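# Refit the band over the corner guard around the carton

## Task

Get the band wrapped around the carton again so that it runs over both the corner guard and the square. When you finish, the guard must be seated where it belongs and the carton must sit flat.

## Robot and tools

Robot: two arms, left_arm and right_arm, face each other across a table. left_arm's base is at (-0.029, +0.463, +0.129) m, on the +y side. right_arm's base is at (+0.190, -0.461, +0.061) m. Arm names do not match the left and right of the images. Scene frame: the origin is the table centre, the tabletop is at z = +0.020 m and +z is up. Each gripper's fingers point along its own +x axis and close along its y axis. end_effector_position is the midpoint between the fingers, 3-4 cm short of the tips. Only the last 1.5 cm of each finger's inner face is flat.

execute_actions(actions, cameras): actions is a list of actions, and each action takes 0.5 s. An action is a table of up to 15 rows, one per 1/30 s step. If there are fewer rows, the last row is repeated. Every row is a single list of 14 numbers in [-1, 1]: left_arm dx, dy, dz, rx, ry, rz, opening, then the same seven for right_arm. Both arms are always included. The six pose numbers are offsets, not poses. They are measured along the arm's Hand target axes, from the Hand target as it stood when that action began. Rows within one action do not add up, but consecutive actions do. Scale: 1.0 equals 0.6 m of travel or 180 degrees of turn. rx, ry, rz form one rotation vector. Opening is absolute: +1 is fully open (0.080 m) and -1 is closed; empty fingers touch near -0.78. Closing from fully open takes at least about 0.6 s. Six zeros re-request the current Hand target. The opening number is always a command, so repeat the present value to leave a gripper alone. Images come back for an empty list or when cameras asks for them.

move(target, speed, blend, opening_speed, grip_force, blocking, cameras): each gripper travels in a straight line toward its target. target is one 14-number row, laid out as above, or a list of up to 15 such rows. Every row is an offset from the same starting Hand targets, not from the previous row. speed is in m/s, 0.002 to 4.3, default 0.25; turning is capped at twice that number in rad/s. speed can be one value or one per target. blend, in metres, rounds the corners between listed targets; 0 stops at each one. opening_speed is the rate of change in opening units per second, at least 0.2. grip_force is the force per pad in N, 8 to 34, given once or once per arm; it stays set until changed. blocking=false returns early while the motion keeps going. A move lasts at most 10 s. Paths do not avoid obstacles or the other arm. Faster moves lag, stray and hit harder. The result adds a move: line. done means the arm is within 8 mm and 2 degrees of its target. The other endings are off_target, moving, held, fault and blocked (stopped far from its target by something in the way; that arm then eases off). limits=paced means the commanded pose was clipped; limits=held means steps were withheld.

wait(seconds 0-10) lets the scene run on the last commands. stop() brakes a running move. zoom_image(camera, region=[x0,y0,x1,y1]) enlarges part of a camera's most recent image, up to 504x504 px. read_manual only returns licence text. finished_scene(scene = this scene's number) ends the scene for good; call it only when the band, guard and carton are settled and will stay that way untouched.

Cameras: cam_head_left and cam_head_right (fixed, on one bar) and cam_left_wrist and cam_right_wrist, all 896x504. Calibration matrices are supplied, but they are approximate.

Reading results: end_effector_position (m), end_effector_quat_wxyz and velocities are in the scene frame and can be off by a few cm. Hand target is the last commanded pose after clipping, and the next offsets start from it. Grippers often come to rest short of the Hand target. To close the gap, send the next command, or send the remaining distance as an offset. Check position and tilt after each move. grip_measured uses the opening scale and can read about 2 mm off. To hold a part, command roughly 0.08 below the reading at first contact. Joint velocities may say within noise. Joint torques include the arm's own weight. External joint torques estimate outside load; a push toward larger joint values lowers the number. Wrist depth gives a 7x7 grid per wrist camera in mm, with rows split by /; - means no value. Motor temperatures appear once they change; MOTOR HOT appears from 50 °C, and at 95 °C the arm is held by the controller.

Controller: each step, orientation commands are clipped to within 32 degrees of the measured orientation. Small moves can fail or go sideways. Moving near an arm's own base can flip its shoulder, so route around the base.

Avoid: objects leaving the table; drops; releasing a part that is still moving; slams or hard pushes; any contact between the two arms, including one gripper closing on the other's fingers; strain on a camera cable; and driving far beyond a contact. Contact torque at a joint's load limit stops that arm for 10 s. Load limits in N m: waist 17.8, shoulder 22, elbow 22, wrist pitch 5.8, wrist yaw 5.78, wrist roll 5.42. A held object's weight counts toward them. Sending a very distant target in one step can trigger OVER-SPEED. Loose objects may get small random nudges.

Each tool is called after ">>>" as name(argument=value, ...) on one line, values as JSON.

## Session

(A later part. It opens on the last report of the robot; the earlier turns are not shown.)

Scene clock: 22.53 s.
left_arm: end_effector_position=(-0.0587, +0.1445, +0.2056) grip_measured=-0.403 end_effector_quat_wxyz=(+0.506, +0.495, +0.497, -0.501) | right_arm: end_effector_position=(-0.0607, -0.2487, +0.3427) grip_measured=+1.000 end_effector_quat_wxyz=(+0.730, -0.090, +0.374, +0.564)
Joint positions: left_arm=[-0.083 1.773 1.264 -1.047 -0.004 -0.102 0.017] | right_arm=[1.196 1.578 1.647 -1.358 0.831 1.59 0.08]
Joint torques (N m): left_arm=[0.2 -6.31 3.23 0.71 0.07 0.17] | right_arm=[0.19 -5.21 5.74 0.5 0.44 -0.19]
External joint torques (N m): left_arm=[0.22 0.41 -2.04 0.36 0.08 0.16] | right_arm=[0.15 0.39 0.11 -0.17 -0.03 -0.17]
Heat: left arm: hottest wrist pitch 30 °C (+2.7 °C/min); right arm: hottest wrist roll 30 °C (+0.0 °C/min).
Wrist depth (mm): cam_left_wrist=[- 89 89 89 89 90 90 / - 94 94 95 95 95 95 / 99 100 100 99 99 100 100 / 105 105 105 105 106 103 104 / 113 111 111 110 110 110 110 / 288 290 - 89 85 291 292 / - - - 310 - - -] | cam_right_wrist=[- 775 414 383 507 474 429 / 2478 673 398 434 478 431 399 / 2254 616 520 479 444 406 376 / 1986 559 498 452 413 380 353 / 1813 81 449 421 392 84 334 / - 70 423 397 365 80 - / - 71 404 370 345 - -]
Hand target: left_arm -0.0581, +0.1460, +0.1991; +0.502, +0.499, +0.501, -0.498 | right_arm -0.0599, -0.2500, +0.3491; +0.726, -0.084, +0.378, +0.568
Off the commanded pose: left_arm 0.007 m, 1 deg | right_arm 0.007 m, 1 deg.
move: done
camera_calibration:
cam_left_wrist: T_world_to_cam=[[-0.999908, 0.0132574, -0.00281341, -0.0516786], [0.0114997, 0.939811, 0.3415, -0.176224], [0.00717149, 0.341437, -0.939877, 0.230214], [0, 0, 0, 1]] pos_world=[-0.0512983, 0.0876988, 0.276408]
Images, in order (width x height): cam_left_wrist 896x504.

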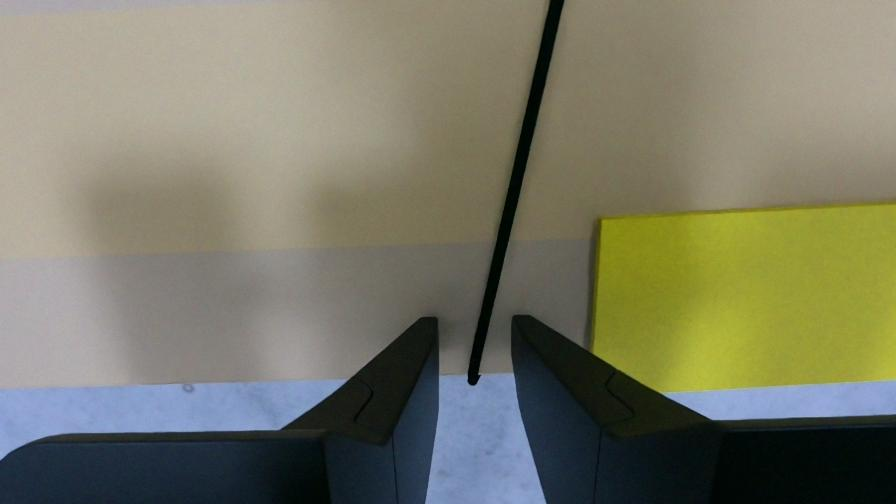

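>>> move(target=[0,0,0,0,0,0,-1,0,0,0,0,0,0,1], speed=0.06, opening_speed=1.0)

>>> move(target=[-0.028,0,0,0,0,0,-1,0,0,0,0,0,0,1], speed=0.08, cameras=["cam_left_wrist"])

Scene clock: 23.63 s.
left_arm: end_effector_position=(-0.0585, +0.1435, +0.2056) grip_measured=-0.769 end_effector_quat_wxyz=(+0.508, +0.493, +0.496, -0.502) | right_arm: end_effector_position=(-0.0607, -0.2487, +0.3427) grip_measured=+1.000 end_effector_quat_wxyz=(+0.730, -0.090, +0.374, +0.564)
Joint positions: left_arm=[-0.083 1.773 1.264 -1.042 -0.004 -0.102 0] | right_arm=[1.196 1.578 1.647 -1.358 0.831 1.59 0.08]
Joint torques (N m): left_arm=[0.12 -6.32 3.25 0.4 0.07 0.16] | right_arm=[0.15 -5.2 5.74 0.51 0.47 -0.18]
External joint torques (N m): left_arm=[0.12 0.46 -2.05 0.04 0.08 0.16] | right_arm=[0.14 0.52 0.08 -0.15 0 -0.17]
Heat: left arm: hottest wrist pitch 30 °C (+2.5 °C/min); right arm: hottest wrist roll 30 °C (+0.0 °C/min).
Wrist depth (mm): cam_left_wrist=[- 90 89 90 90 91 91 / - 94 95 95 95 95 95 / 100 101 100 99 99 100 101 / 105 105 106 106 106 103 104 / 113 112 111 109 112 110 111 / 287 287 117 76 80 117 292 / - - - - - - -] | cam_right_wrist=[- 751 416 380 505 466 430 / 2553 673 391 421 473 437 402 / 2275 610 489 478 445 410 377 / 2002 562 502 452 410 375 355 / 1882 79 451 414 393 85 331 / - 70 422 394 369 80 - / - 71 401 371 344 - -]
Hand target: left_arm -0.0581, +0.1461, +0.1991; +0.502, +0.499, +0.501, -0.498 | right_arm -0.0599, -0.2500, +0.3491; +0.726, -0.084, +0.378, +0.568
Off the commanded pose: left_arm 0.007 m, 1 deg | right_arm 0.007 m, 1 deg.
move: done

Scene clock: 24.47 s.
left_arm: end_effector_position=(-0.0585, +0.1489, +0.2115) grip_measured=-0.770 end_effector_quat_wxyz=(+0.500, +0.501, +0.504, -0.495) | right_arm: end_effector_position=(-0.0607, -0.2487, +0.3427) grip_measured=+1.000 end_effector_quat_wxyz=(+0.730, -0.090, +0.374, +0.564)
Joint positions: left_arm=[-0.083 1.773 1.288 -1.098 -0.001 -0.102 0] | right_arm=[1.196 1.578 1.647 -1.358 0.831 1.59 0.08]
Joint torques (N m): left_arm=[0.11 -8.27 5.68 -0.23 -0.04 0.16] | right_arm=[0.1 -5.25 5.66 0.53 0.45 -0.16]
External joint torques (N m): left_arm=[0.11 -1.6 0.5 -0.51 -0.04 0.16] | right_arm=[0.1 0.65 -0.11 -0.14 -0.03 -0.15]
Heat: left arm: hottest wrist pitch 30 °C (+2.5 °C/min); right arm: hottest wrist roll 30 °C (+0.0 °C/min).
Wrist depth (mm): cam_left_wrist=[92 92 91 92 92 93 93 / - 96 98 98 97 98 98 / 103 104 103 102 103 103 103 / 109 109 110 110 109 108 108 / 117 117 117 114 116 116 115 / 299 299 296 76 293 303 303 / - - - - - - -] | cam_right_wrist=[- 747 414 381 500 470 426 / 2296 676 389 415 472 435 400 / 2195 619 506 483 443 408 377 / 2051 575 498 450 410 373 355 / 1896 79 449 426 397 85 334 / - 70 426 395 369 80 - / - 71 402 370 340 - -]
Hand target: left_arm -0.0582, +0.1459, +0.2160; +0.502, +0.499, +0.501, -0.498 | right_arm -0.0599, -0.2500, +0.3491; +0.726, -0.084, +0.378, +0.568
Off the commanded pose: left_arm 0.005 m, 1 deg | right_arm 0.007 m, 1 deg.
move: done
camera_calibration:
cam_left_wrist: T_world_to_cam=[[-0.999918, 0.0126161, -0.00196909, -0.0516761], [0.0110132, 0.930161, 0.366987, -0.186322], [0.0064615, 0.366935, -0.930224, 0.22832], [0, 0, 0, 1]] pos_world=[-0.0510951, 0.0901831, 0.280665]
Images, in order (width x height): cam_left_wrist 896x504.

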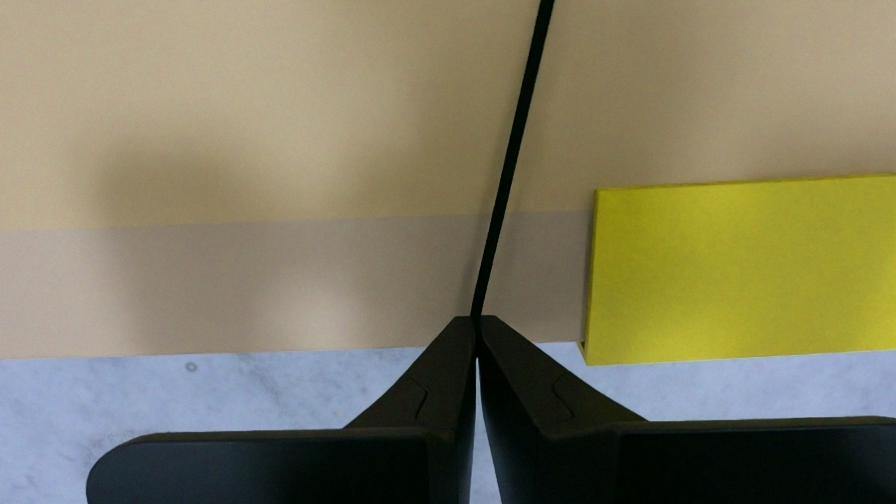

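>>> move(target=[[-0.02,0,-0.01,0,0,0,-1,0,0,0,0,0,0,1],[-0.033,0,-0.0468,0,0,0,-1,0,0,0,0,0,0,1]], speed=0.08, blend=[0.005,0], cameras=["cam_left_wrist"])

Scene clock: 25.53 s.
left_arm: end_effector_position=(-0.0595, +0.1685, +0.2311) grip_measured=-0.770 end_effector_quat_wxyz=(+0.500, +0.500, +0.500, -0.500) | right_arm: end_effector_position=(-0.0607, -0.2487, +0.3427) grip_measured=+1.000 end_effector_quat_wxyz=(+0.730, -0.090, +0.374, +0.564)
Joint positions: left_arm=[-0.091 1.677 1.256 -1.152 0 -0.103 0] | right_arm=[1.196 1.578 1.647 -1.358 0.831 1.59 0.08]
Joint torques (N m): left_arm=[0.02 -10.34 3.4 -0.77 -0.09 -0.17] | right_arm=[0.15 -5.25 5.63 0.5 0.46 -0.17]
External joint torques (N m): left_arm=[0.02 -4.19 -1.98 -1.1 -0.09 -0.17] | right_arm=[0.14 0.46 -0.04 -0.16 -0.01 -0.16]
Heat: left arm: hottest wrist pitch 30 °C (+2.3 °C/min); right arm: hottest wrist roll 30 °C (+0.0 °C/min).
Wrist depth (mm): cam_left_wrist=[- 111 111 112 112 112 112 / 117 117 118 118 117 116 116 / 123 124 124 125 125 - 124 / 285 285 132 133 131 130 287 / 300 299 300 293 303 305 305 / 319 320 - 76 316 323 326 / - - - - - - -] | cam_right_wrist=[- 756 414 381 504 466 433 / 2430 666 390 426 471 437 402 / 2195 618 488 481 444 408 376 / 2051 566 500 457 413 375 356 / 1827 79 451 414 395 85 334 / - 70 422 397 367 80 - / - 71 404 376 341 - -]
Hand target: left_arm -0.0584, +0.1741, +0.2358; +0.502, +0.499, +0.501, -0.498 | right_arm -0.0599, -0.2500, +0.3491; +0.726, -0.084, +0.378, +0.568
Off the commanded pose: left_arm 0.007 m, 0 deg | right_arm 0.007 m, 1 deg.
move: done
camera_calibration:
cam_left_wrist: T_world_to_cam=[[-0.999788, 0.0206007, 0.000467436, -0.054801], [0.0194061, 0.933699, 0.357533, -0.209685], [0.00692898, 0.357466, -0.9339, 0.241976], [0, 0, 0, 1]] pos_world=[-0.0523968, 0.110413, 0.300977]
Images, in order (width x height): cam_left_wrist 896x504.

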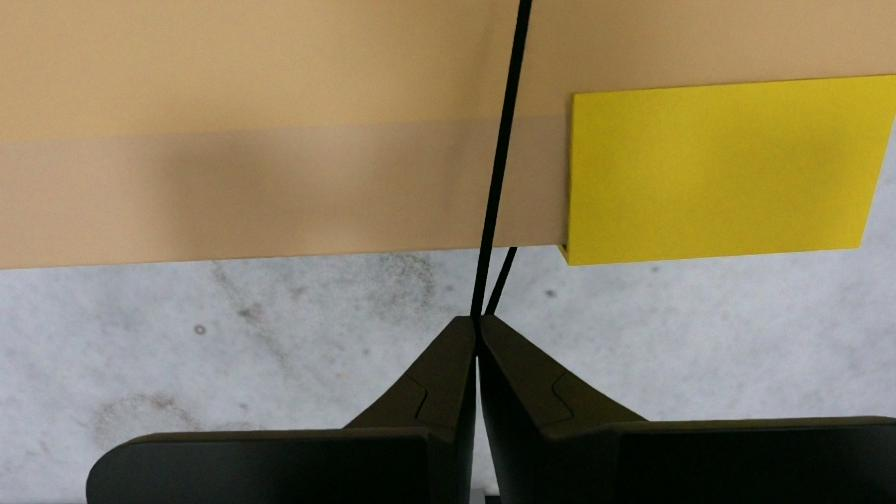

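>>> move(target=[[-0.006,-0.01,-0.008,0,0,0,-1,0,0,0,0,0,0,1],[-0.006,-0.0817,-0.008,0,0,0,-1,0,0,0,0,0,0,1]], speed=0.12, blend=[0.006,0], cameras=["cam_left_wrist","cam_right_wrist"])

Scene clock: 27.10 s.
left_arm: end_effector_position=(-0.1060, +0.1777, +0.2373) grip_measured=-0.770 end_effector_quat_wxyz=(+0.504, +0.498, +0.499, -0.500) | right_arm: end_effector_position=(-0.0607, -0.2487, +0.3427) grip_measured=+1.000 end_effector_quat_wxyz=(+0.730, -0.090, +0.374, +0.564)
Joint positions: left_arm=[-0.254 1.664 1.267 -1.167 -0.004 -0.27 0] | right_arm=[1.196 1.578 1.647 -1.358 0.831 1.59 0.08]
Joint torques (N m): left_arm=[-0.49 -6.92 5.42 -0.8 0.06 -0.18] | right_arm=[0.12 -5.22 5.73 0.53 0.46 -0.17]
External joint torques (N m): left_arm=[-0.5 -0.88 0.03 -1.15 0.08 -0.18] | right_arm=[0.11 0.5 0.03 -0.16 -0.01 -0.16]
Heat: left arm: hottest wrist pitch 30 °C (+2.2 °C/min); right arm: hottest wrist roll 30 °C (+0.0 °C/min).
Wrist depth (mm): cam_left_wrist=[118 118 118 118 118 118 245 / 124 124 124 120 122 124 259 / 131 131 131 128 128 269 274 / 291 291 290 290 290 289 290 / 309 308 309 300 308 307 308 / 330 330 325 76 320 329 324 / - - - - - - -] | cam_right_wrist=[- 711 416 385 502 470 428 / 2383 675 392 424 468 436 402 / 2296 619 487 478 448 408 376 / 2018 564 499 457 412 376 355 / 1827 79 450 419 391 85 333 / - 70 425 395 367 80 - / - 71 403 373 342 - -]
Hand target: left_arm -0.1074, +0.1786, +0.2392; +0.502, +0.499, +0.501, -0.498 | right_arm -0.0599, -0.2500, +0.3491; +0.726, -0.084, +0.378, +0.568
Off the commanded pose: left_arm 0.003 m, 0 deg | right_arm 0.007 m, 1 deg.
move: done; blend cut to 0.0043 m at target 1
camera_calibration:
cam_left_wrist: T_world_to_cam=[[-0.999869, 0.0159931, -0.00228374, -0.0999087], [0.0141886, 0.936922, 0.34925, -0.2187], [0.00772529, 0.349172, -0.937027, 0.246996], [0, 0, 0, 1]] pos_world=[-0.0987007, 0.120259, 0.307595]
cam_right_wrist: T_world_to_cam=[[0.871967, -0.384175, -0.303451, 0.0674953], [-0.483777, -0.771193, -0.413788, -0.05468], [-0.0750525, 0.507612, -0.85831, 0.491319], [0, 0, 0, 1]] pos_world=[-0.0484319, -0.265639, 0.41956]
Images, in order (width x height): cam_left_wrist 896x504, cam_right_wrist 896x504.

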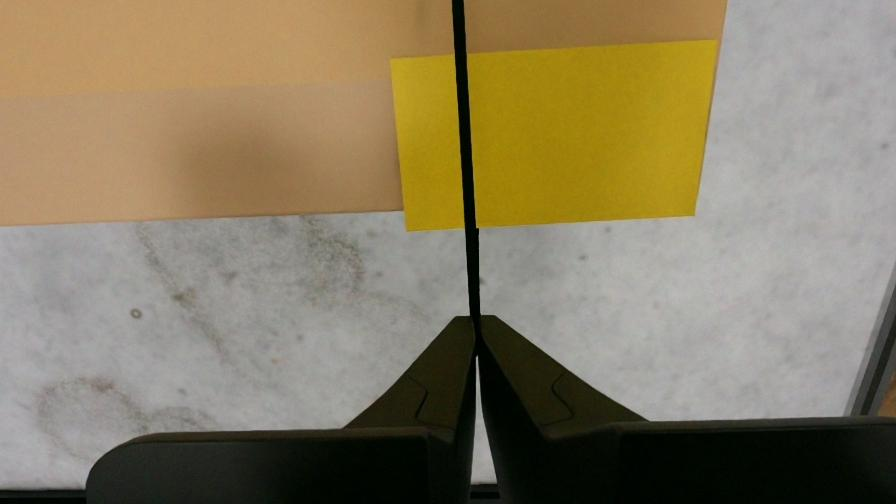

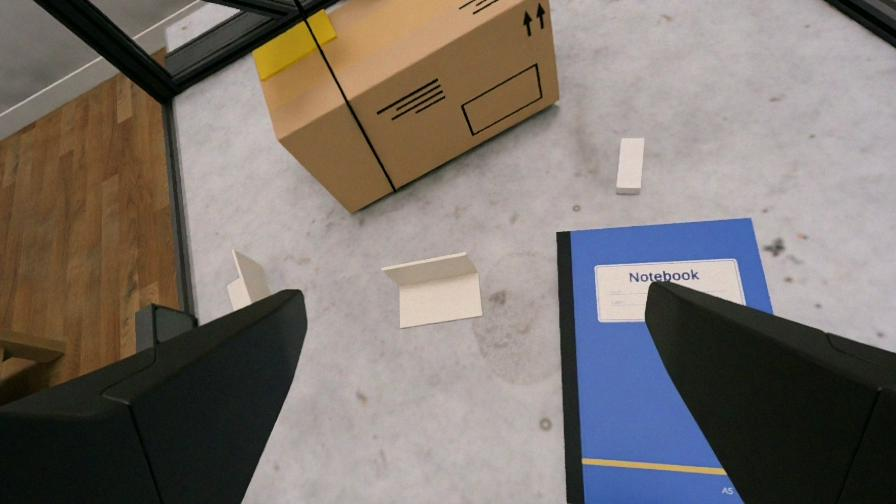

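>>> move(target=[[0,-0.0085,0.0,0,0,0,-1,0,0,0,0,0,0,1],[0.008,-0.0085,0.0477,0,0,0,-1,0,0,0,0,0,0,1]], speed=0.08, blend=[0.003,0], cameras=["cam_left_wrist","cam_right_wrist"])

Scene clock: 30.67 s.
left_arm: end_effector_position=(-0.1115, +0.1519, +0.2327) grip_measured=-0.770 end_effector_quat_wxyz=(+0.504, +0.499, +0.501, -0.497) | right_arm: end_effector_position=(-0.0607, -0.2487, +0.3427) grip_measured=+1.000 end_effector_quat_wxyz=(+0.730, -0.090, +0.374, +0.564)
Joint positions: left_arm=[-0.25 1.771 1.372 -1.173 -0.005 -0.271 0] | right_arm=[1.196 1.578 1.647 -1.358 0.831 1.59 0.08]
Joint torques (N m): left_arm=[0 -7.25 5.78 -0.33 0.08 0.16] | right_arm=[0.26 -5.28 5.74 0.52 0.46 -0.17]
External joint torques (N m): left_arm=[-0.05 -0.47 0.47 -0.64 0.1 0.16] | right_arm=[0.26 0.6 -0.03 -0.16 -0.02 -0.15]
Motor temperatures (°C): left_arm=[26 30 29 30 27 28] | right_arm=[25 28 29 29 27 30]
Heat: left arm: hottest shoulder 30 °C (+7.8 °C/min); right arm: hottest wrist roll 30 °C (+0.0 °C/min).
Wrist depth (mm): cam_left_wrist=[- 112 112 112 112 235 239 / 118 118 118 118 118 248 252 / - 125 125 122 122 125 268 / 133 135 133 129 130 281 283 / 304 302 303 103 303 302 302 / 326 324 - 76 315 319 323 / - - - - - - -] | cam_right_wrist=[- 797 414 384 510 468 431 / 2553 678 392 422 472 438 399 / 2275 618 485 480 444 406 375 / 2002 562 504 448 410 376 353 / 1867 81 453 426 397 85 333 / - 70 426 395 371 80 - / - 71 406 371 342 - -]
Hand target: left_arm -0.1124, +0.1499, +0.2345; +0.502, +0.499, +0.501, -0.498 | right_arm -0.0599, -0.2500, +0.3491; +0.726, -0.084, +0.378, +0.568
Off the commanded pose: left_arm 0.003 m, 0 deg | right_arm 0.007 m, 1 deg.
move: done; blend cut to 0 m at target 1
camera_calibration:
cam_left_wrist: T_world_to_cam=[[-0.999925, 0.0114098, -0.00445645, -0.10392], [0.00907853, 0.934553, 0.355709, -0.194605], [0.00822335, 0.355642, -0.934586, 0.250301], [0, 0, 0, 1]] pos_world=[-0.104203, 0.0940368, 0.302688]
cam_right_wrist: T_world_to_cam=[[0.871967, -0.384175, -0.303451, 0.0674953], [-0.483777, -0.771193, -0.413788, -0.05468], [-0.0750525, 0.507612, -0.85831, 0.491319], [0, 0, 0, 1]] pos_world=[-0.0484319, -0.265639, 0.41956]
Images, in order (width x height): cam_left_wrist 896x504, cam_right_wrist 896x504.

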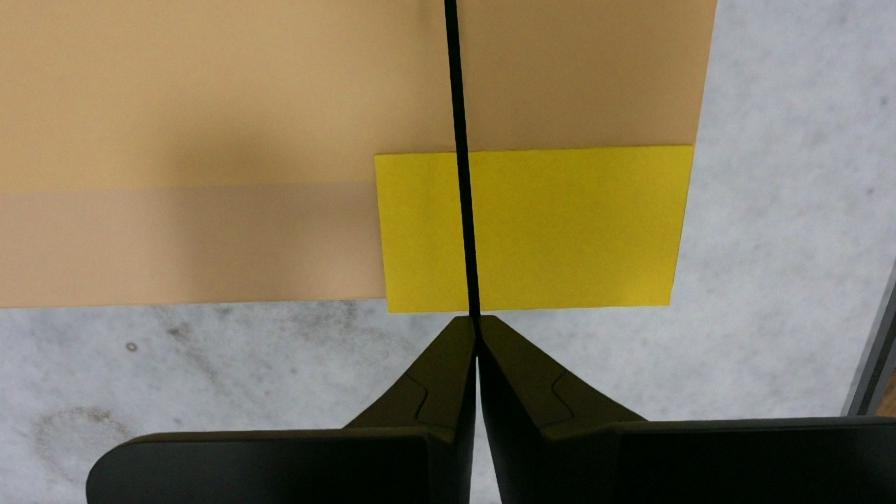

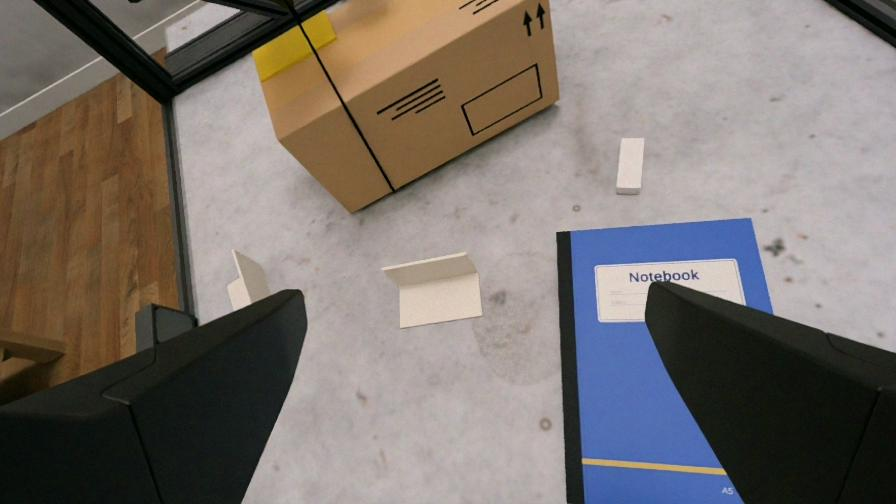

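>>> move(target=[0.0475,0.0025,0,0,0,0,-1,0,0,0,0,0,0,1], speed=0.08, cameras=["cam_left_wrist"])

Scene clock: 31.97 s.
left_arm: end_effector_position=(-0.1116, +0.1474, +0.2112) grip_measured=-0.770 end_effector_quat_wxyz=(+0.507, +0.493, +0.497, -0.503) | right_arm: end_effector_position=(-0.0607, -0.2487, +0.3427) grip_measured=+1.000 end_effector_quat_wxyz=(+0.730, -0.090, +0.374, +0.564)
Joint positions: left_arm=[-0.247 1.789 1.306 -1.07 -0.005 -0.266 0] | right_arm=[1.196 1.578 1.647 -1.358 0.831 1.59 0.08]
Joint torques (N m): left_arm=[0.09 -6.88 3.42 0.19 0.08 0.16] | right_arm=[0.18 -5.35 5.67 0.51 0.45 -0.14]
External joint torques (N m): left_arm=[0.08 -0.03 -1.87 -0.16 0.09 0.16] | right_arm=[0.18 0.53 -0.08 -0.16 -0.03 -0.12]
Heat: left arm: hottest shoulder 30 °C (+7.5 °C/min); right arm: hottest wrist roll 30 °C (+0.0 °C/min).
Wrist depth (mm): cam_left_wrist=[94 94 93 93 94 94 223 / - 98 99 99 98 99 234 / 104 104 104 103 103 104 247 / 110 110 110 107 108 110 261 / 117 117 117 112 113 117 278 / 295 295 291 76 287 294 296 / - - - - - - -] | cam_right_wrist=[- 740 418 381 499 470 428 / 2406 669 392 428 473 437 400 / 2234 618 492 479 447 407 379 / 2068 564 502 449 411 374 356 / 1840 79 450 422 395 85 333 / - 70 426 395 365 80 - / - 71 403 372 342 - -]
Hand target: left_arm -0.1108, +0.1500, +0.2059; +0.502, +0.499, +0.501, -0.498 | right_arm -0.0599, -0.2500, +0.3491; +0.726, -0.084, +0.378, +0.568
Off the commanded pose: left_arm 0.006 m, 1 deg | right_arm 0.007 m, 1 deg.
move: done
camera_calibration:
cam_left_wrist: T_world_to_cam=[[-0.999921, 0.0125412, 0.000175966, -0.105165], [0.011861, 0.940938, 0.338372, -0.179675], [0.00407803, 0.338348, -0.941012, 0.235164], [0, 0, 0, 1]] pos_world=[-0.103984, 0.0908141, 0.282108]
Images, in order (width x height): cam_left_wrist 896x504.

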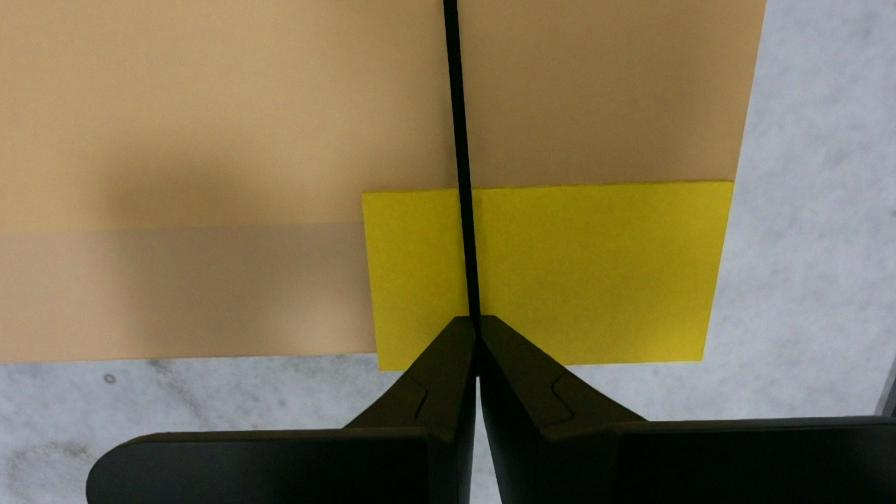

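>>> move(target=[0.004,0,0,0,0,0,-1,0,0,0,0,0,0,1], speed=0.05, cameras=["cam_left_wrist"])

Scene clock: 32.83 s.
left_arm: end_effector_position=(-0.1116, +0.1472, +0.2095) grip_measured=-0.770 end_effector_quat_wxyz=(+0.507, +0.492, +0.497, -0.503) | right_arm: end_effector_position=(-0.0607, -0.2487, +0.3427) grip_measured=+1.000 end_effector_quat_wxyz=(+0.730, -0.090, +0.374, +0.564)
Joint positions: left_arm=[-0.247 1.789 1.3 -1.061 -0.005 -0.266 0] | right_arm=[1.196 1.578 1.647 -1.358 0.831 1.59 0.08]
Joint torques (N m): left_arm=[0.11 -6.66 3.34 0.2 0.08 0.16] | right_arm=[0.16 -5.27 5.69 0.52 0.46 -0.17]
External joint torques (N m): left_arm=[0.09 0.23 -1.98 -0.17 0.1 0.16] | right_arm=[0.16 0.38 0.02 -0.16 -0.02 -0.16]
Heat: left arm: hottest shoulder 30 °C (+7.3 °C/min); right arm: hottest wrist roll 30 °C (+0.0 °C/min).
Wrist depth (mm): cam_left_wrist=[92 93 92 92 93 93 222 / - 96 98 97 97 98 233 / 103 104 103 102 102 102 246 / 109 109 109 106 106 109 260 / 115 115 114 110 111 115 275 / 293 293 289 76 117 293 293 / - - - - - - -] | cam_right_wrist=[- 697 406 384 505 471 428 / 2406 675 393 427 472 438 402 / 2234 618 489 479 443 407 376 / 2085 565 502 448 410 373 356 / 1882 79 448 423 391 85 334 / - 70 426 395 367 80 - / - 70 403 371 344 - -]
Hand target: left_arm -0.1108, +0.1500, +0.2035; +0.502, +0.499, +0.501, -0.498 | right_arm -0.0599, -0.2500, +0.3491; +0.726, -0.084, +0.378, +0.568
Off the commanded pose: left_arm 0.007 m, 1 deg | right_arm 0.007 m, 1 deg.
move: done
camera_calibration:
cam_left_wrist: T_world_to_cam=[[-0.999921, 0.0125408, 0.000780613, -0.10533], [0.012073, 0.941684, 0.336281, -0.178542], [0.00348215, 0.336264, -0.941761, 0.234123], [0, 0, 0, 1]] pos_world=[-0.103981, 0.0907237, 0.28061]
Images, in order (width x height): cam_left_wrist 896x504.

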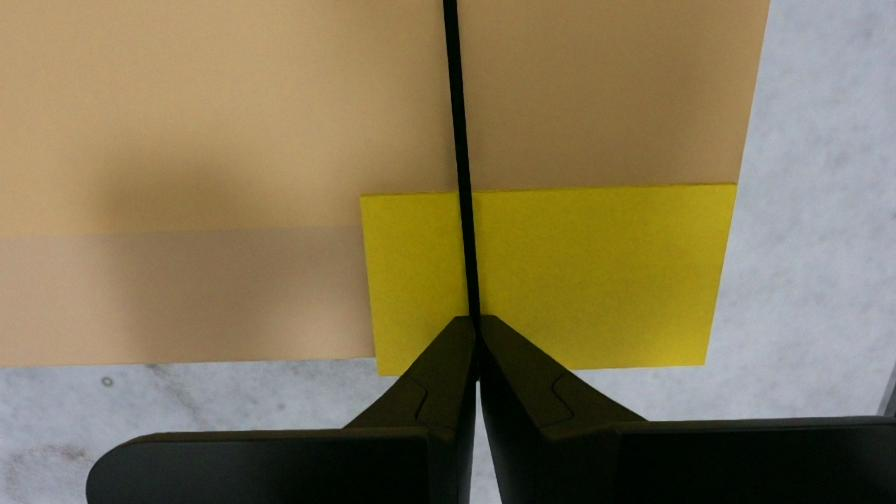

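>>> move(target=[0.0015,0,0,0,0,0,-0.45,0,0,0,0,0,0,1], speed=0.05, cameras=["cam_left_wrist","cam_right_wrist"])

Scene clock: 33.87 s.
left_arm: end_effector_position=(-0.1111, +0.1475, +0.2090) grip_measured=-0.454 end_effector_quat_wxyz=(+0.507, +0.493, +0.497, -0.503) | right_arm: end_effector_position=(-0.0607, -0.2487, +0.3427) grip_measured=+1.000 end_effector_quat_wxyz=(+0.730, -0.090, +0.374, +0.564)
Joint positions: left_arm=[-0.246 1.789 1.298 -1.06 -0.005 -0.266 0.015] | right_arm=[1.196 1.578 1.647 -1.358 0.831 1.59 0.08]
Joint torques (N m): left_arm=[0.01 -6.55 3.28 0.4 0.07 0.16] | right_arm=[0.15 -5.21 5.67 0.52 0.46 -0.16]
External joint torques (N m): left_arm=[0 0.34 -2.05 0.04 0.09 0.15] | right_arm=[0.12 0.56 -0.05 -0.16 -0.02 -0.15]
Heat: left arm: hottest shoulder 30 °C (+7.1 °C/min); right arm: hottest wrist roll 30 °C (+0.0 °C/min).
Wrist depth (mm): cam_left_wrist=[92 92 92 92 92 92 221 / - 96 97 97 97 97 232 / 102 103 102 101 101 102 246 / 108 108 108 105 105 253 259 / 115 115 115 111 109 115 276 / 292 287 - 82 83 290 294 / - - - 85 84 - -] | cam_right_wrist=[- 701 414 381 501 469 426 / 2502 680 395 423 469 439 402 / 2234 616 491 480 441 408 372 / 1986 569 498 456 410 375 355 / 1840 79 454 418 393 85 333 / - 70 426 395 367 80 - / - 71 403 372 341 - -]
Hand target: left_arm -0.1108, +0.1500, +0.2027; +0.502, +0.499, +0.501, -0.498 | right_arm -0.0599, -0.2500, +0.3491; +0.726, -0.084, +0.378, +0.568
Off the commanded pose: left_arm 0.007 m, 1 deg | right_arm 0.007 m, 1 deg.
move: done
camera_calibration:
cam_left_wrist: T_world_to_cam=[[-0.999931, 0.011751, 0.000322991, -0.104635], [0.0111698, 0.941192, 0.337686, -0.179065], [0.00366414, 0.337667, -0.941259, 0.233206], [0, 0, 0, 1]] pos_world=[-0.103482, 0.0910186, 0.280009]
cam_right_wrist: T_world_to_cam=[[0.871967, -0.384175, -0.303451, 0.0674953], [-0.483777, -0.771193, -0.413788, -0.05468], [-0.0750525, 0.507612, -0.85831, 0.491319], [0, 0, 0, 1]] pos_world=[-0.0484319, -0.265639, 0.41956]
Images, in order (width x height): cam_left_wrist 896x504, cam_right_wrist 896x504.

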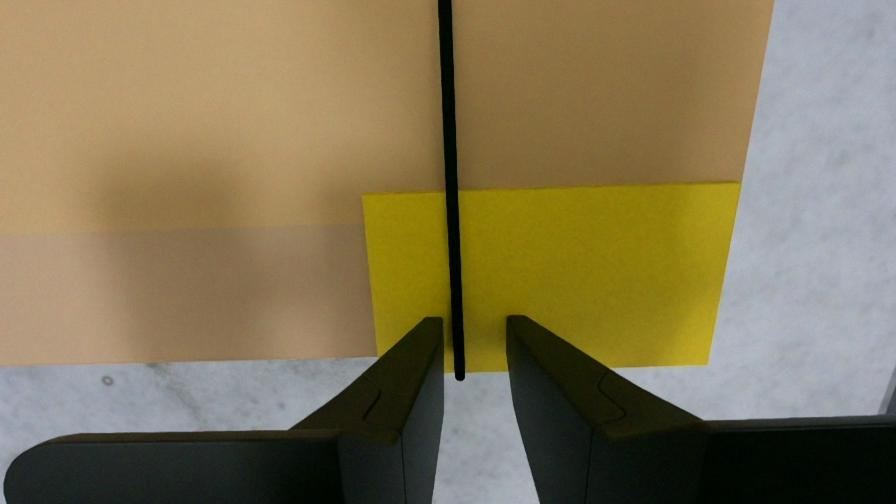

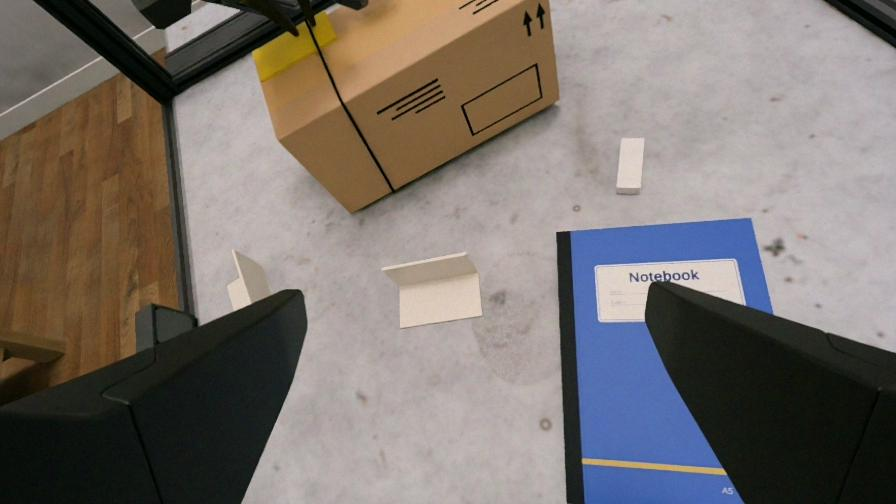

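>>> zoom_image(camera="cam_right_wrist", region=[230, 0, 450, 220])

Scaled by 2.291 from the camera's 896x504 image, which has a finer 1280x720 frame.

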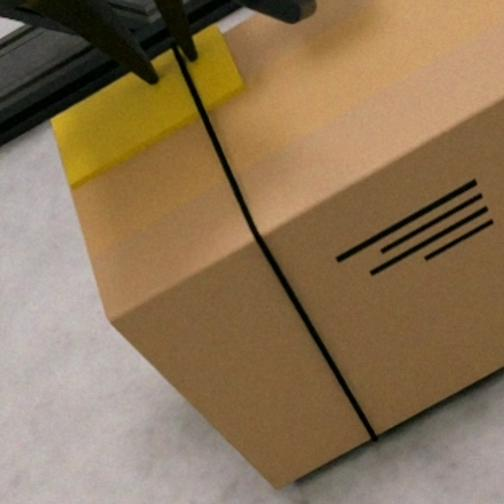

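>>> move(target=[[-0.083,0,0,0,0,0,-0.3,0,0,0,0,0,0,1],[-0.2205,0.0347,-0.1667,0,-0.2222,0,-0.3,0,0,0,0,0,0,1]], speed=[0.12,0.25], blend=[0.01,0], cameras=["all"])

>>> zoom_image(camera="cam_left_wrist", region=[420, 60, 640, 320])

>>> zoom_image(camera="cam_right_wrist", region=[230, 0, 450, 220])

>>> zoom_image(camera="cam_head_left", region=[310, 175, 430, 325])

Scene clock: 36.70 s.
left_arm: end_effector_position=(-0.0913, +0.2492, +0.3355) grip_measured=-0.303 end_effector_quat_wxyz=(+0.641, +0.302, +0.299, -0.639) | right_arm: end_effector_position=(-0.0607, -0.2487, +0.3427) grip_measured=+1.000 end_effector_quat_wxyz=(+0.730, -0.090, +0.374, +0.564)
Joint positions: left_arm=[-0.48 0.877 0.922 -0.986 -0.31 -0.39 0.021] | right_arm=[1.196 1.578 1.647 -1.358 0.831 1.59 0.08]
Joint torques (N m): left_arm=[-0.23 -3.34 4.31 1.23 -0.34 -0.17] | right_arm=[0.17 -5.22 5.62 0.51 0.45 -0.16]
External joint torques (N m): left_arm=[-0.25 -1.94 -1.7 0.06 -0.17 -0.17] | right_arm=[0.16 0.66 -0.14 -0.16 -0.03 -0.15]
Heat: left arm: hottest shoulder 30 °C (+6.5 °C/min); right arm: hottest wrist roll 30 °C (+0.0 °C/min).
Wrist depth (mm): cam_left_wrist=[494 490 471 485 479 475 1468 / 468 455 296 292 297 447 1335 / 447 286 281 278 419 424 1271 / 422 273 272 285 399 405 1218 / 402 398 393 384 388 386 392 / 384 383 - 372 84 372 372 / - - - 355 77 - -] | cam_right_wrist=[- 784 414 380 508 469 427 / 2453 669 390 425 470 435 401 / 2254 613 517 481 448 407 376 / 2068 554 499 456 410 373 353 / 1840 81 453 421 392 85 334 / - 70 427 396 365 80 - / - 71 404 370 340 - -]
Hand target: left_arm -0.0907, +0.2501, +0.3351; +0.643, +0.299, +0.299, -0.639 | right_arm -0.0599, -0.2500, +0.3491; +0.726, -0.084, +0.378, +0.568
Off the commanded pose: left_arm 0.001 m, 0 deg | right_arm 0.007 m, 1 deg.
move: done
camera_calibration:
cam_left_wrist: T_world_to_cam=[[-0.99975, 0.0146616, -0.0168635, -0.0809603], [0.0193202, 0.946327, -0.322634, -0.0966688], [0.011228, -0.322879, -0.946374, 0.484864], [0, 0, 0, 1]] pos_world=[-0.0845164, 0.24922, 0.426308]
cam_right_wrist: T_world_to_cam=[[0.871967, -0.384175, -0.303451, 0.0674953], [-0.483777, -0.771193, -0.413788, -0.05468], [-0.0750525, 0.507612, -0.85831, 0.491319], [0, 0, 0, 1]] pos_world=[-0.0484319, -0.265639, 0.41956]

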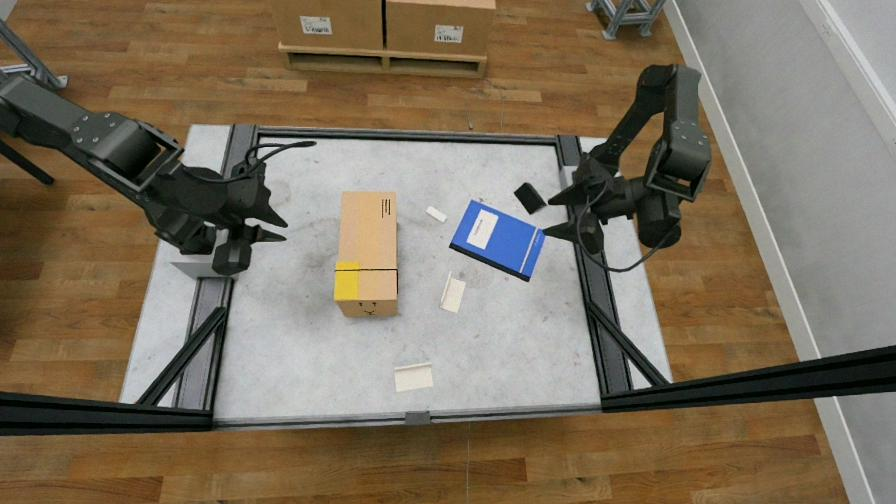

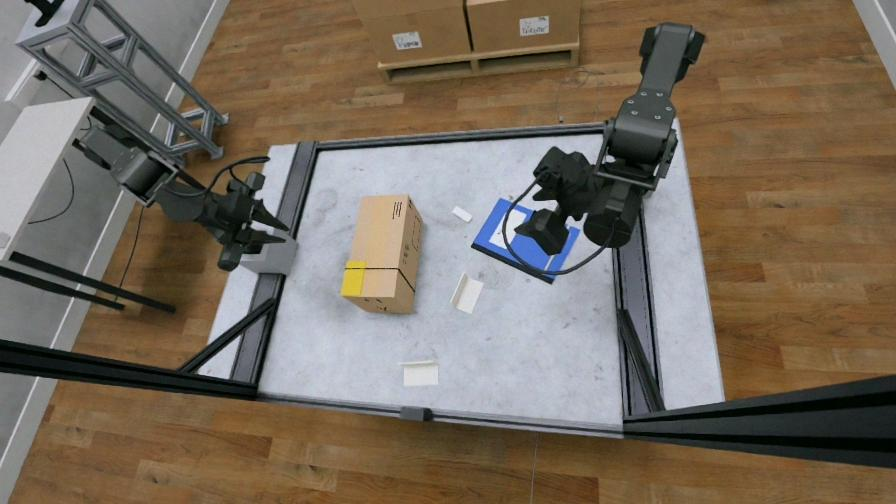

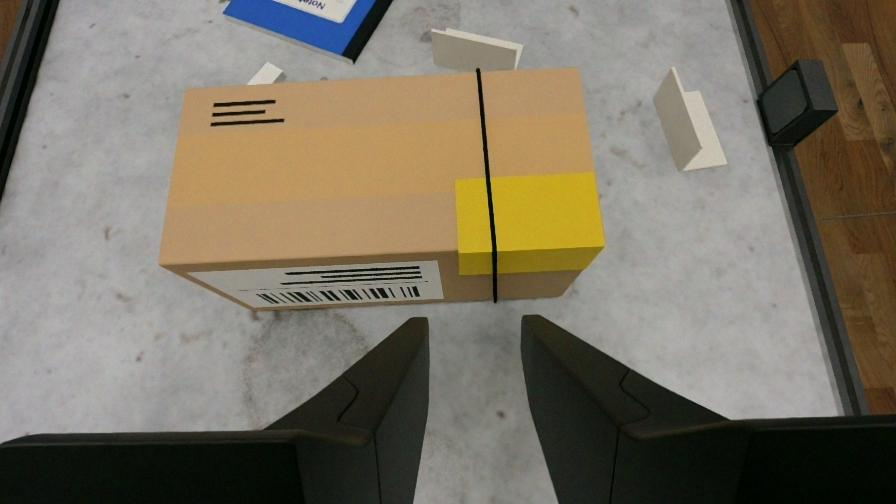

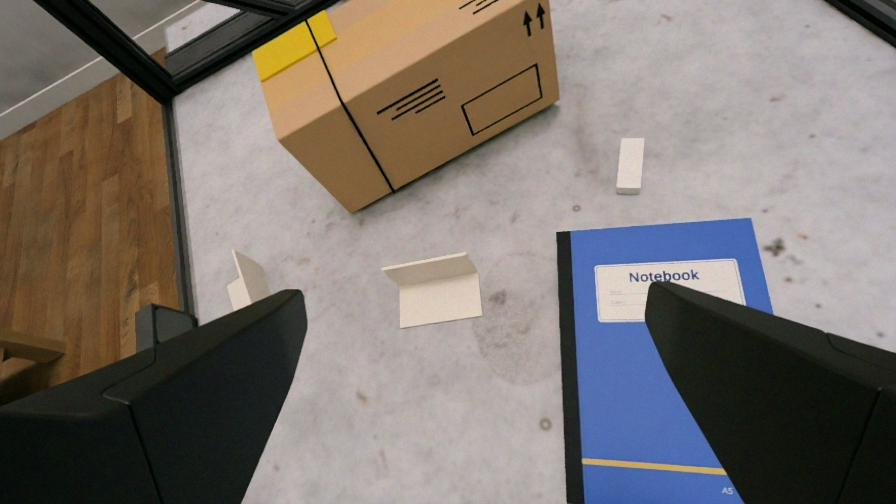

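Scaled by 1.938 from the camera's 896x504 image, which has a finer 1280x720 frame.

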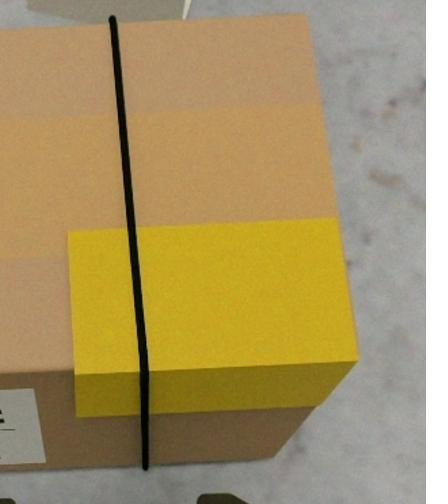

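Scaled by 2.291 from the camera's 896x504 image, which has a finer 1280x720 frame.

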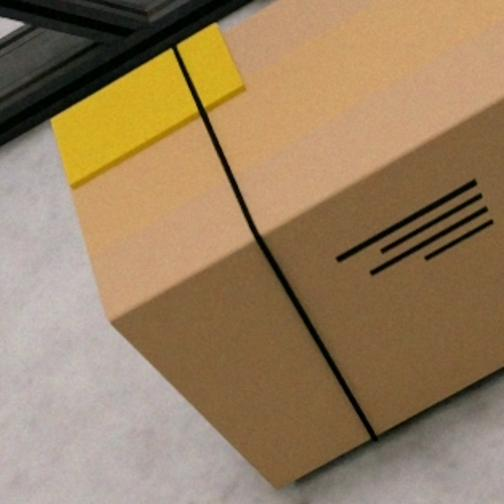

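Scaled by 3.360 from the camera's 896x504 image, which has a finer 1280x720 frame.

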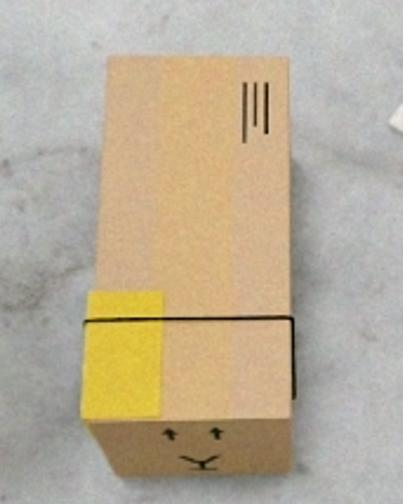

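>>> move(target=[0.3285,-0.0223,0.1710,0,0.2222,0,-0.35,0,0,0,0,0,0,1], speed=0.25, cameras=["cam_left_wrist"])

Scene clock: 40.63 s.
left_arm: end_effector_position=(-0.1025, +0.0473, +0.2521) grip_measured=-0.347 end_effector_quat_wxyz=(+0.504, +0.498, +0.501, -0.498) | right_arm: end_effector_position=(-0.0607, -0.2487, +0.3427) grip_measured=+1.000 end_effector_quat_wxyz=(+0.730, -0.090, +0.374, +0.564)
Joint positions: left_arm=[-0.165 2.175 2.018 -1.412 -0.004 -0.185 0.019] | right_arm=[1.196 1.578 1.647 -1.358 0.831 1.59 0.08]
Joint torques (N m): left_arm=[0.07 -9.23 5.74 0.08 0.07 0.16] | right_arm=[0.09 -5.2 5.71 0.52 0.45 -0.15]
External joint torques (N m): left_arm=[0.06 0.18 0.35 -0.28 0.07 0.16] | right_arm=[0.12 0.66 -0.04 -0.14 -0.04 -0.14]
Heat: left arm: hottest shoulder 30 °C (+5.9 °C/min); right arm: hottest wrist roll 30 °C (+0.0 °C/min).
Wrist depth (mm): cam_left_wrist=[252 252 253 253 254 254 253 / 266 265 265 266 268 268 262 / 274 225 215 208 203 284 284 / 151 151 150 150 150 298 303 / 157 157 157 156 156 322 322 / 168 166 - 167 81 338 346 / - - - 179 83 - -] | cam_right_wrist=[268 259 335 380 504 469 434 / 2502 678 391 421 472 434 401 / 2234 615 522 481 447 407 377 / 2034 569 501 460 416 376 355 / 1827 79 452 423 396 85 333 / - 70 427 395 369 80 - / - 71 406 371 342 - -]
Hand target: left_arm -0.1029, +0.0447, +0.2500; +0.502, +0.499, +0.501, -0.498 | right_arm -0.0599, -0.2500, +0.3491; +0.726, -0.084, +0.378, +0.568
Off the commanded pose: left_arm 0.003 m, 0 deg | right_arm 0.007 m, 1 deg.
move: done
camera_calibration:
cam_left_wrist: T_world_to_cam=[[-0.999924, 0.0117634, -0.00371482, -0.0937747], [0.0096893, 0.935312, 0.353692, -0.10335], [0.00763513, 0.353629, -0.935355, 0.305749], [0, 0, 0, 1]] pos_world=[-0.0951006, -0.0103546, 0.32219]
Images, in order (width x height): cam_left_wrist 896x504.

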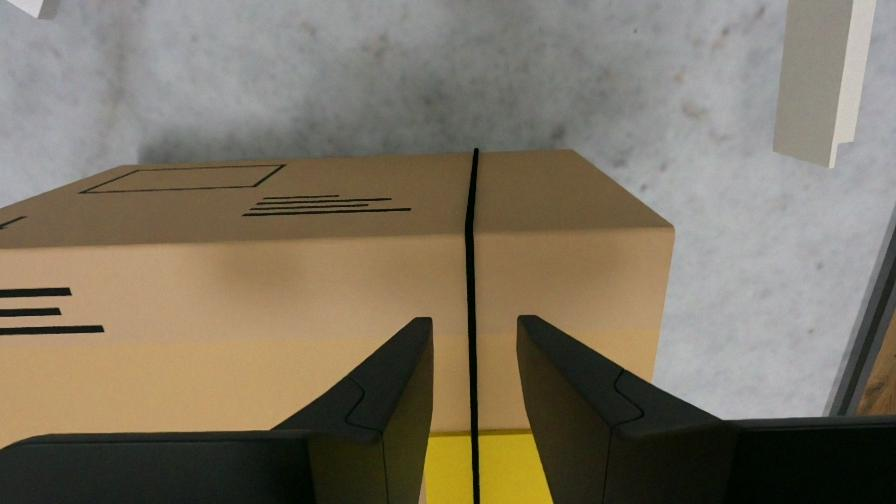

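>>> zoom_image(camera="cam_left_wrist", region=[60, 130, 560, 410])

>>> zoom_image(camera="cam_left_wrist", region=[420, 130, 700, 330])

Scaled by 1.008 from the camera's 896x504 image, which has a finer 1280x720 frame.

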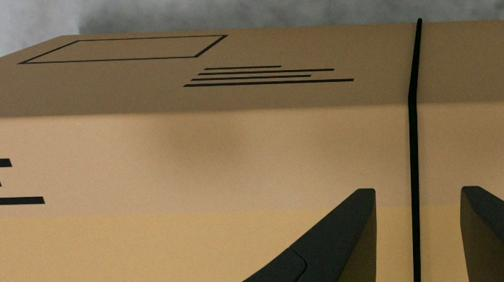

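Scaled by 1.800 from the camera's 896x504 image, which has a finer 1280x720 frame.

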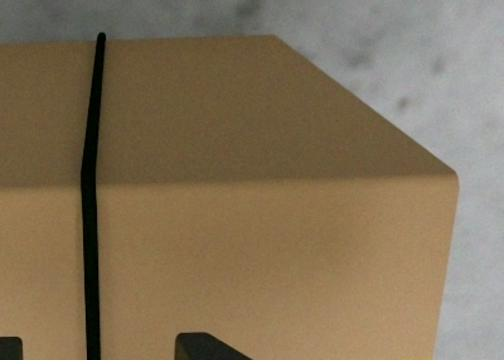

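>>> move(target=[0.0625,-0.001,0,0,0,0,-0.4,0,0,0,0,0,0,1], speed=0.1)

>>> move(target=[0.004,0,0,0,0,0,-0.4,0,0,0,0,0,0,1], speed=0.06, cameras=["cam_left_wrist"])

Scene clock: 42.20 s.
left_arm: end_effector_position=(-0.1032, +0.0435, +0.2188) grip_measured=-0.397 end_effector_quat_wxyz=(+0.506, +0.494, +0.498, -0.501) | right_arm: end_effector_position=(-0.0607, -0.2487, +0.3427) grip_measured=+1.000 end_effector_quat_wxyz=(+0.730, -0.090, +0.374, +0.564)
Joint positions: left_arm=[-0.165 2.177 1.889 -1.267 -0.004 -0.185 0.017] | right_arm=[1.196 1.578 1.647 -1.358 0.831 1.59 0.08]
Joint torques (N m): left_arm=[-0.05 -9.56 3.7 0.34 0.07 0.12] | right_arm=[0.16 -5.22 5.65 0.5 0.47 -0.17]
External joint torques (N m): left_arm=[-0.05 -0.05 -1.7 -0.01 0.08 0.12] | right_arm=[0.2 0.59 -0.08 -0.17 -0.01 -0.16]
Heat: left arm: hottest shoulder 30 °C (+5.7 °C/min); right arm: hottest elbow 30 °C (+8.5 °C/min).
Wrist depth (mm): cam_left_wrist=[222 223 223 224 224 224 223 / 235 235 235 237 237 238 237 / 242 242 243 227 244 251 253 / 165 150 145 144 139 260 266 / 120 120 119 118 118 123 283 / 127 127 - 124 86 294 302 / - - - 135 - - -] | cam_right_wrist=[2176 240 240 377 508 469 426 / 2406 647 390 429 474 437 400 / 2296 616 566 478 448 405 377 / 1970 573 501 449 420 379 356 / 1813 79 448 421 393 85 332 / - 70 425 395 366 80 - / - 71 403 373 342 - -]
Hand target: left_arm -0.1034, +0.0448, +0.2124; +0.502, +0.499, +0.501, -0.498 | right_arm -0.0599, -0.2500, +0.3491; +0.726, -0.084, +0.378, +0.568
Off the commanded pose: left_arm 0.006 m, 1 deg | right_arm 0.007 m, 1 deg.
move: done

Scene clock: 42.90 s.
left_arm: end_effector_position=(-0.1032, +0.0434, +0.2167) grip_measured=-0.397 end_effector_quat_wxyz=(+0.507, +0.494, +0.498, -0.502) | right_arm: end_effector_position=(-0.0607, -0.2487, +0.3427) grip_measured=+1.000 end_effector_quat_wxyz=(+0.730, -0.090, +0.374, +0.564)
Joint positions: left_arm=[-0.165 2.177 1.88 -1.258 -0.004 -0.185 0.017] | right_arm=[1.196 1.578 1.647 -1.358 0.831 1.59 0.08]
Joint torques (N m): left_arm=[-0.05 -9.47 3.7 0.34 0.07 0.12] | right_arm=[0.2 -5.28 5.66 0.53 0.47 -0.18]
External joint torques (N m): left_arm=[-0.03 0 -1.68 0 0.07 0.12] | right_arm=[0.2 0.5 -0.05 -0.14 -0.01 -0.16]
Heat: left arm: hottest shoulder 30 °C (+5.6 °C/min); right arm: hottest elbow 30 °C (+8.4 °C/min).
Wrist depth (mm): cam_left_wrist=[220 222 221 223 222 223 222 / 231 232 234 234 235 235 231 / 240 241 241 228 242 248 250 / 165 150 146 144 139 257 264 / 118 118 118 116 116 119 280 / 124 124 - 123 86 292 299 / - - - 134 - - -] | cam_right_wrist=[- 241 240 382 507 469 428 / 2553 642 387 414 473 437 402 / 2275 613 534 480 445 408 376 / 2018 565 502 453 411 376 356 / 1800 80 454 421 393 85 332 / - 70 423 395 365 80 - / - 71 404 371 343 - -]
Hand target: left_arm -0.1034, +0.0448, +0.2100; +0.502, +0.499, +0.501, -0.498 | right_arm -0.0599, -0.2500, +0.3491; +0.726, -0.084, +0.378, +0.568
Off the commanded pose: left_arm 0.007 m, 1 deg | right_arm 0.007 m, 1 deg.
move: done
camera_calibration:
cam_left_wrist: T_world_to_cam=[[-0.99993, 0.0117916, -0.00131659, -0.0951476], [0.0106382, 0.940152, 0.34059, -0.0844049], [0.00525389, 0.340552, -0.940211, 0.275347], [0, 0, 0, 1]] pos_world=[-0.0956897, -0.0132947, 0.287507]
Images, in order (width x height): cam_left_wrist 896x504.

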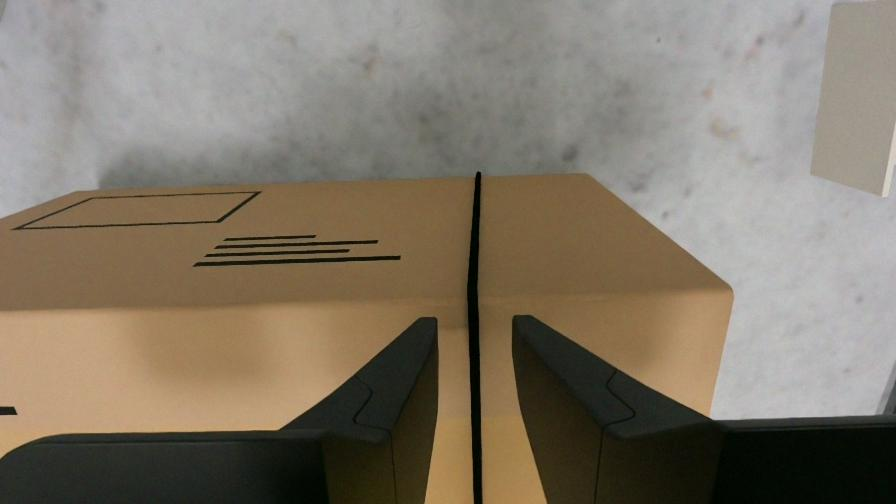

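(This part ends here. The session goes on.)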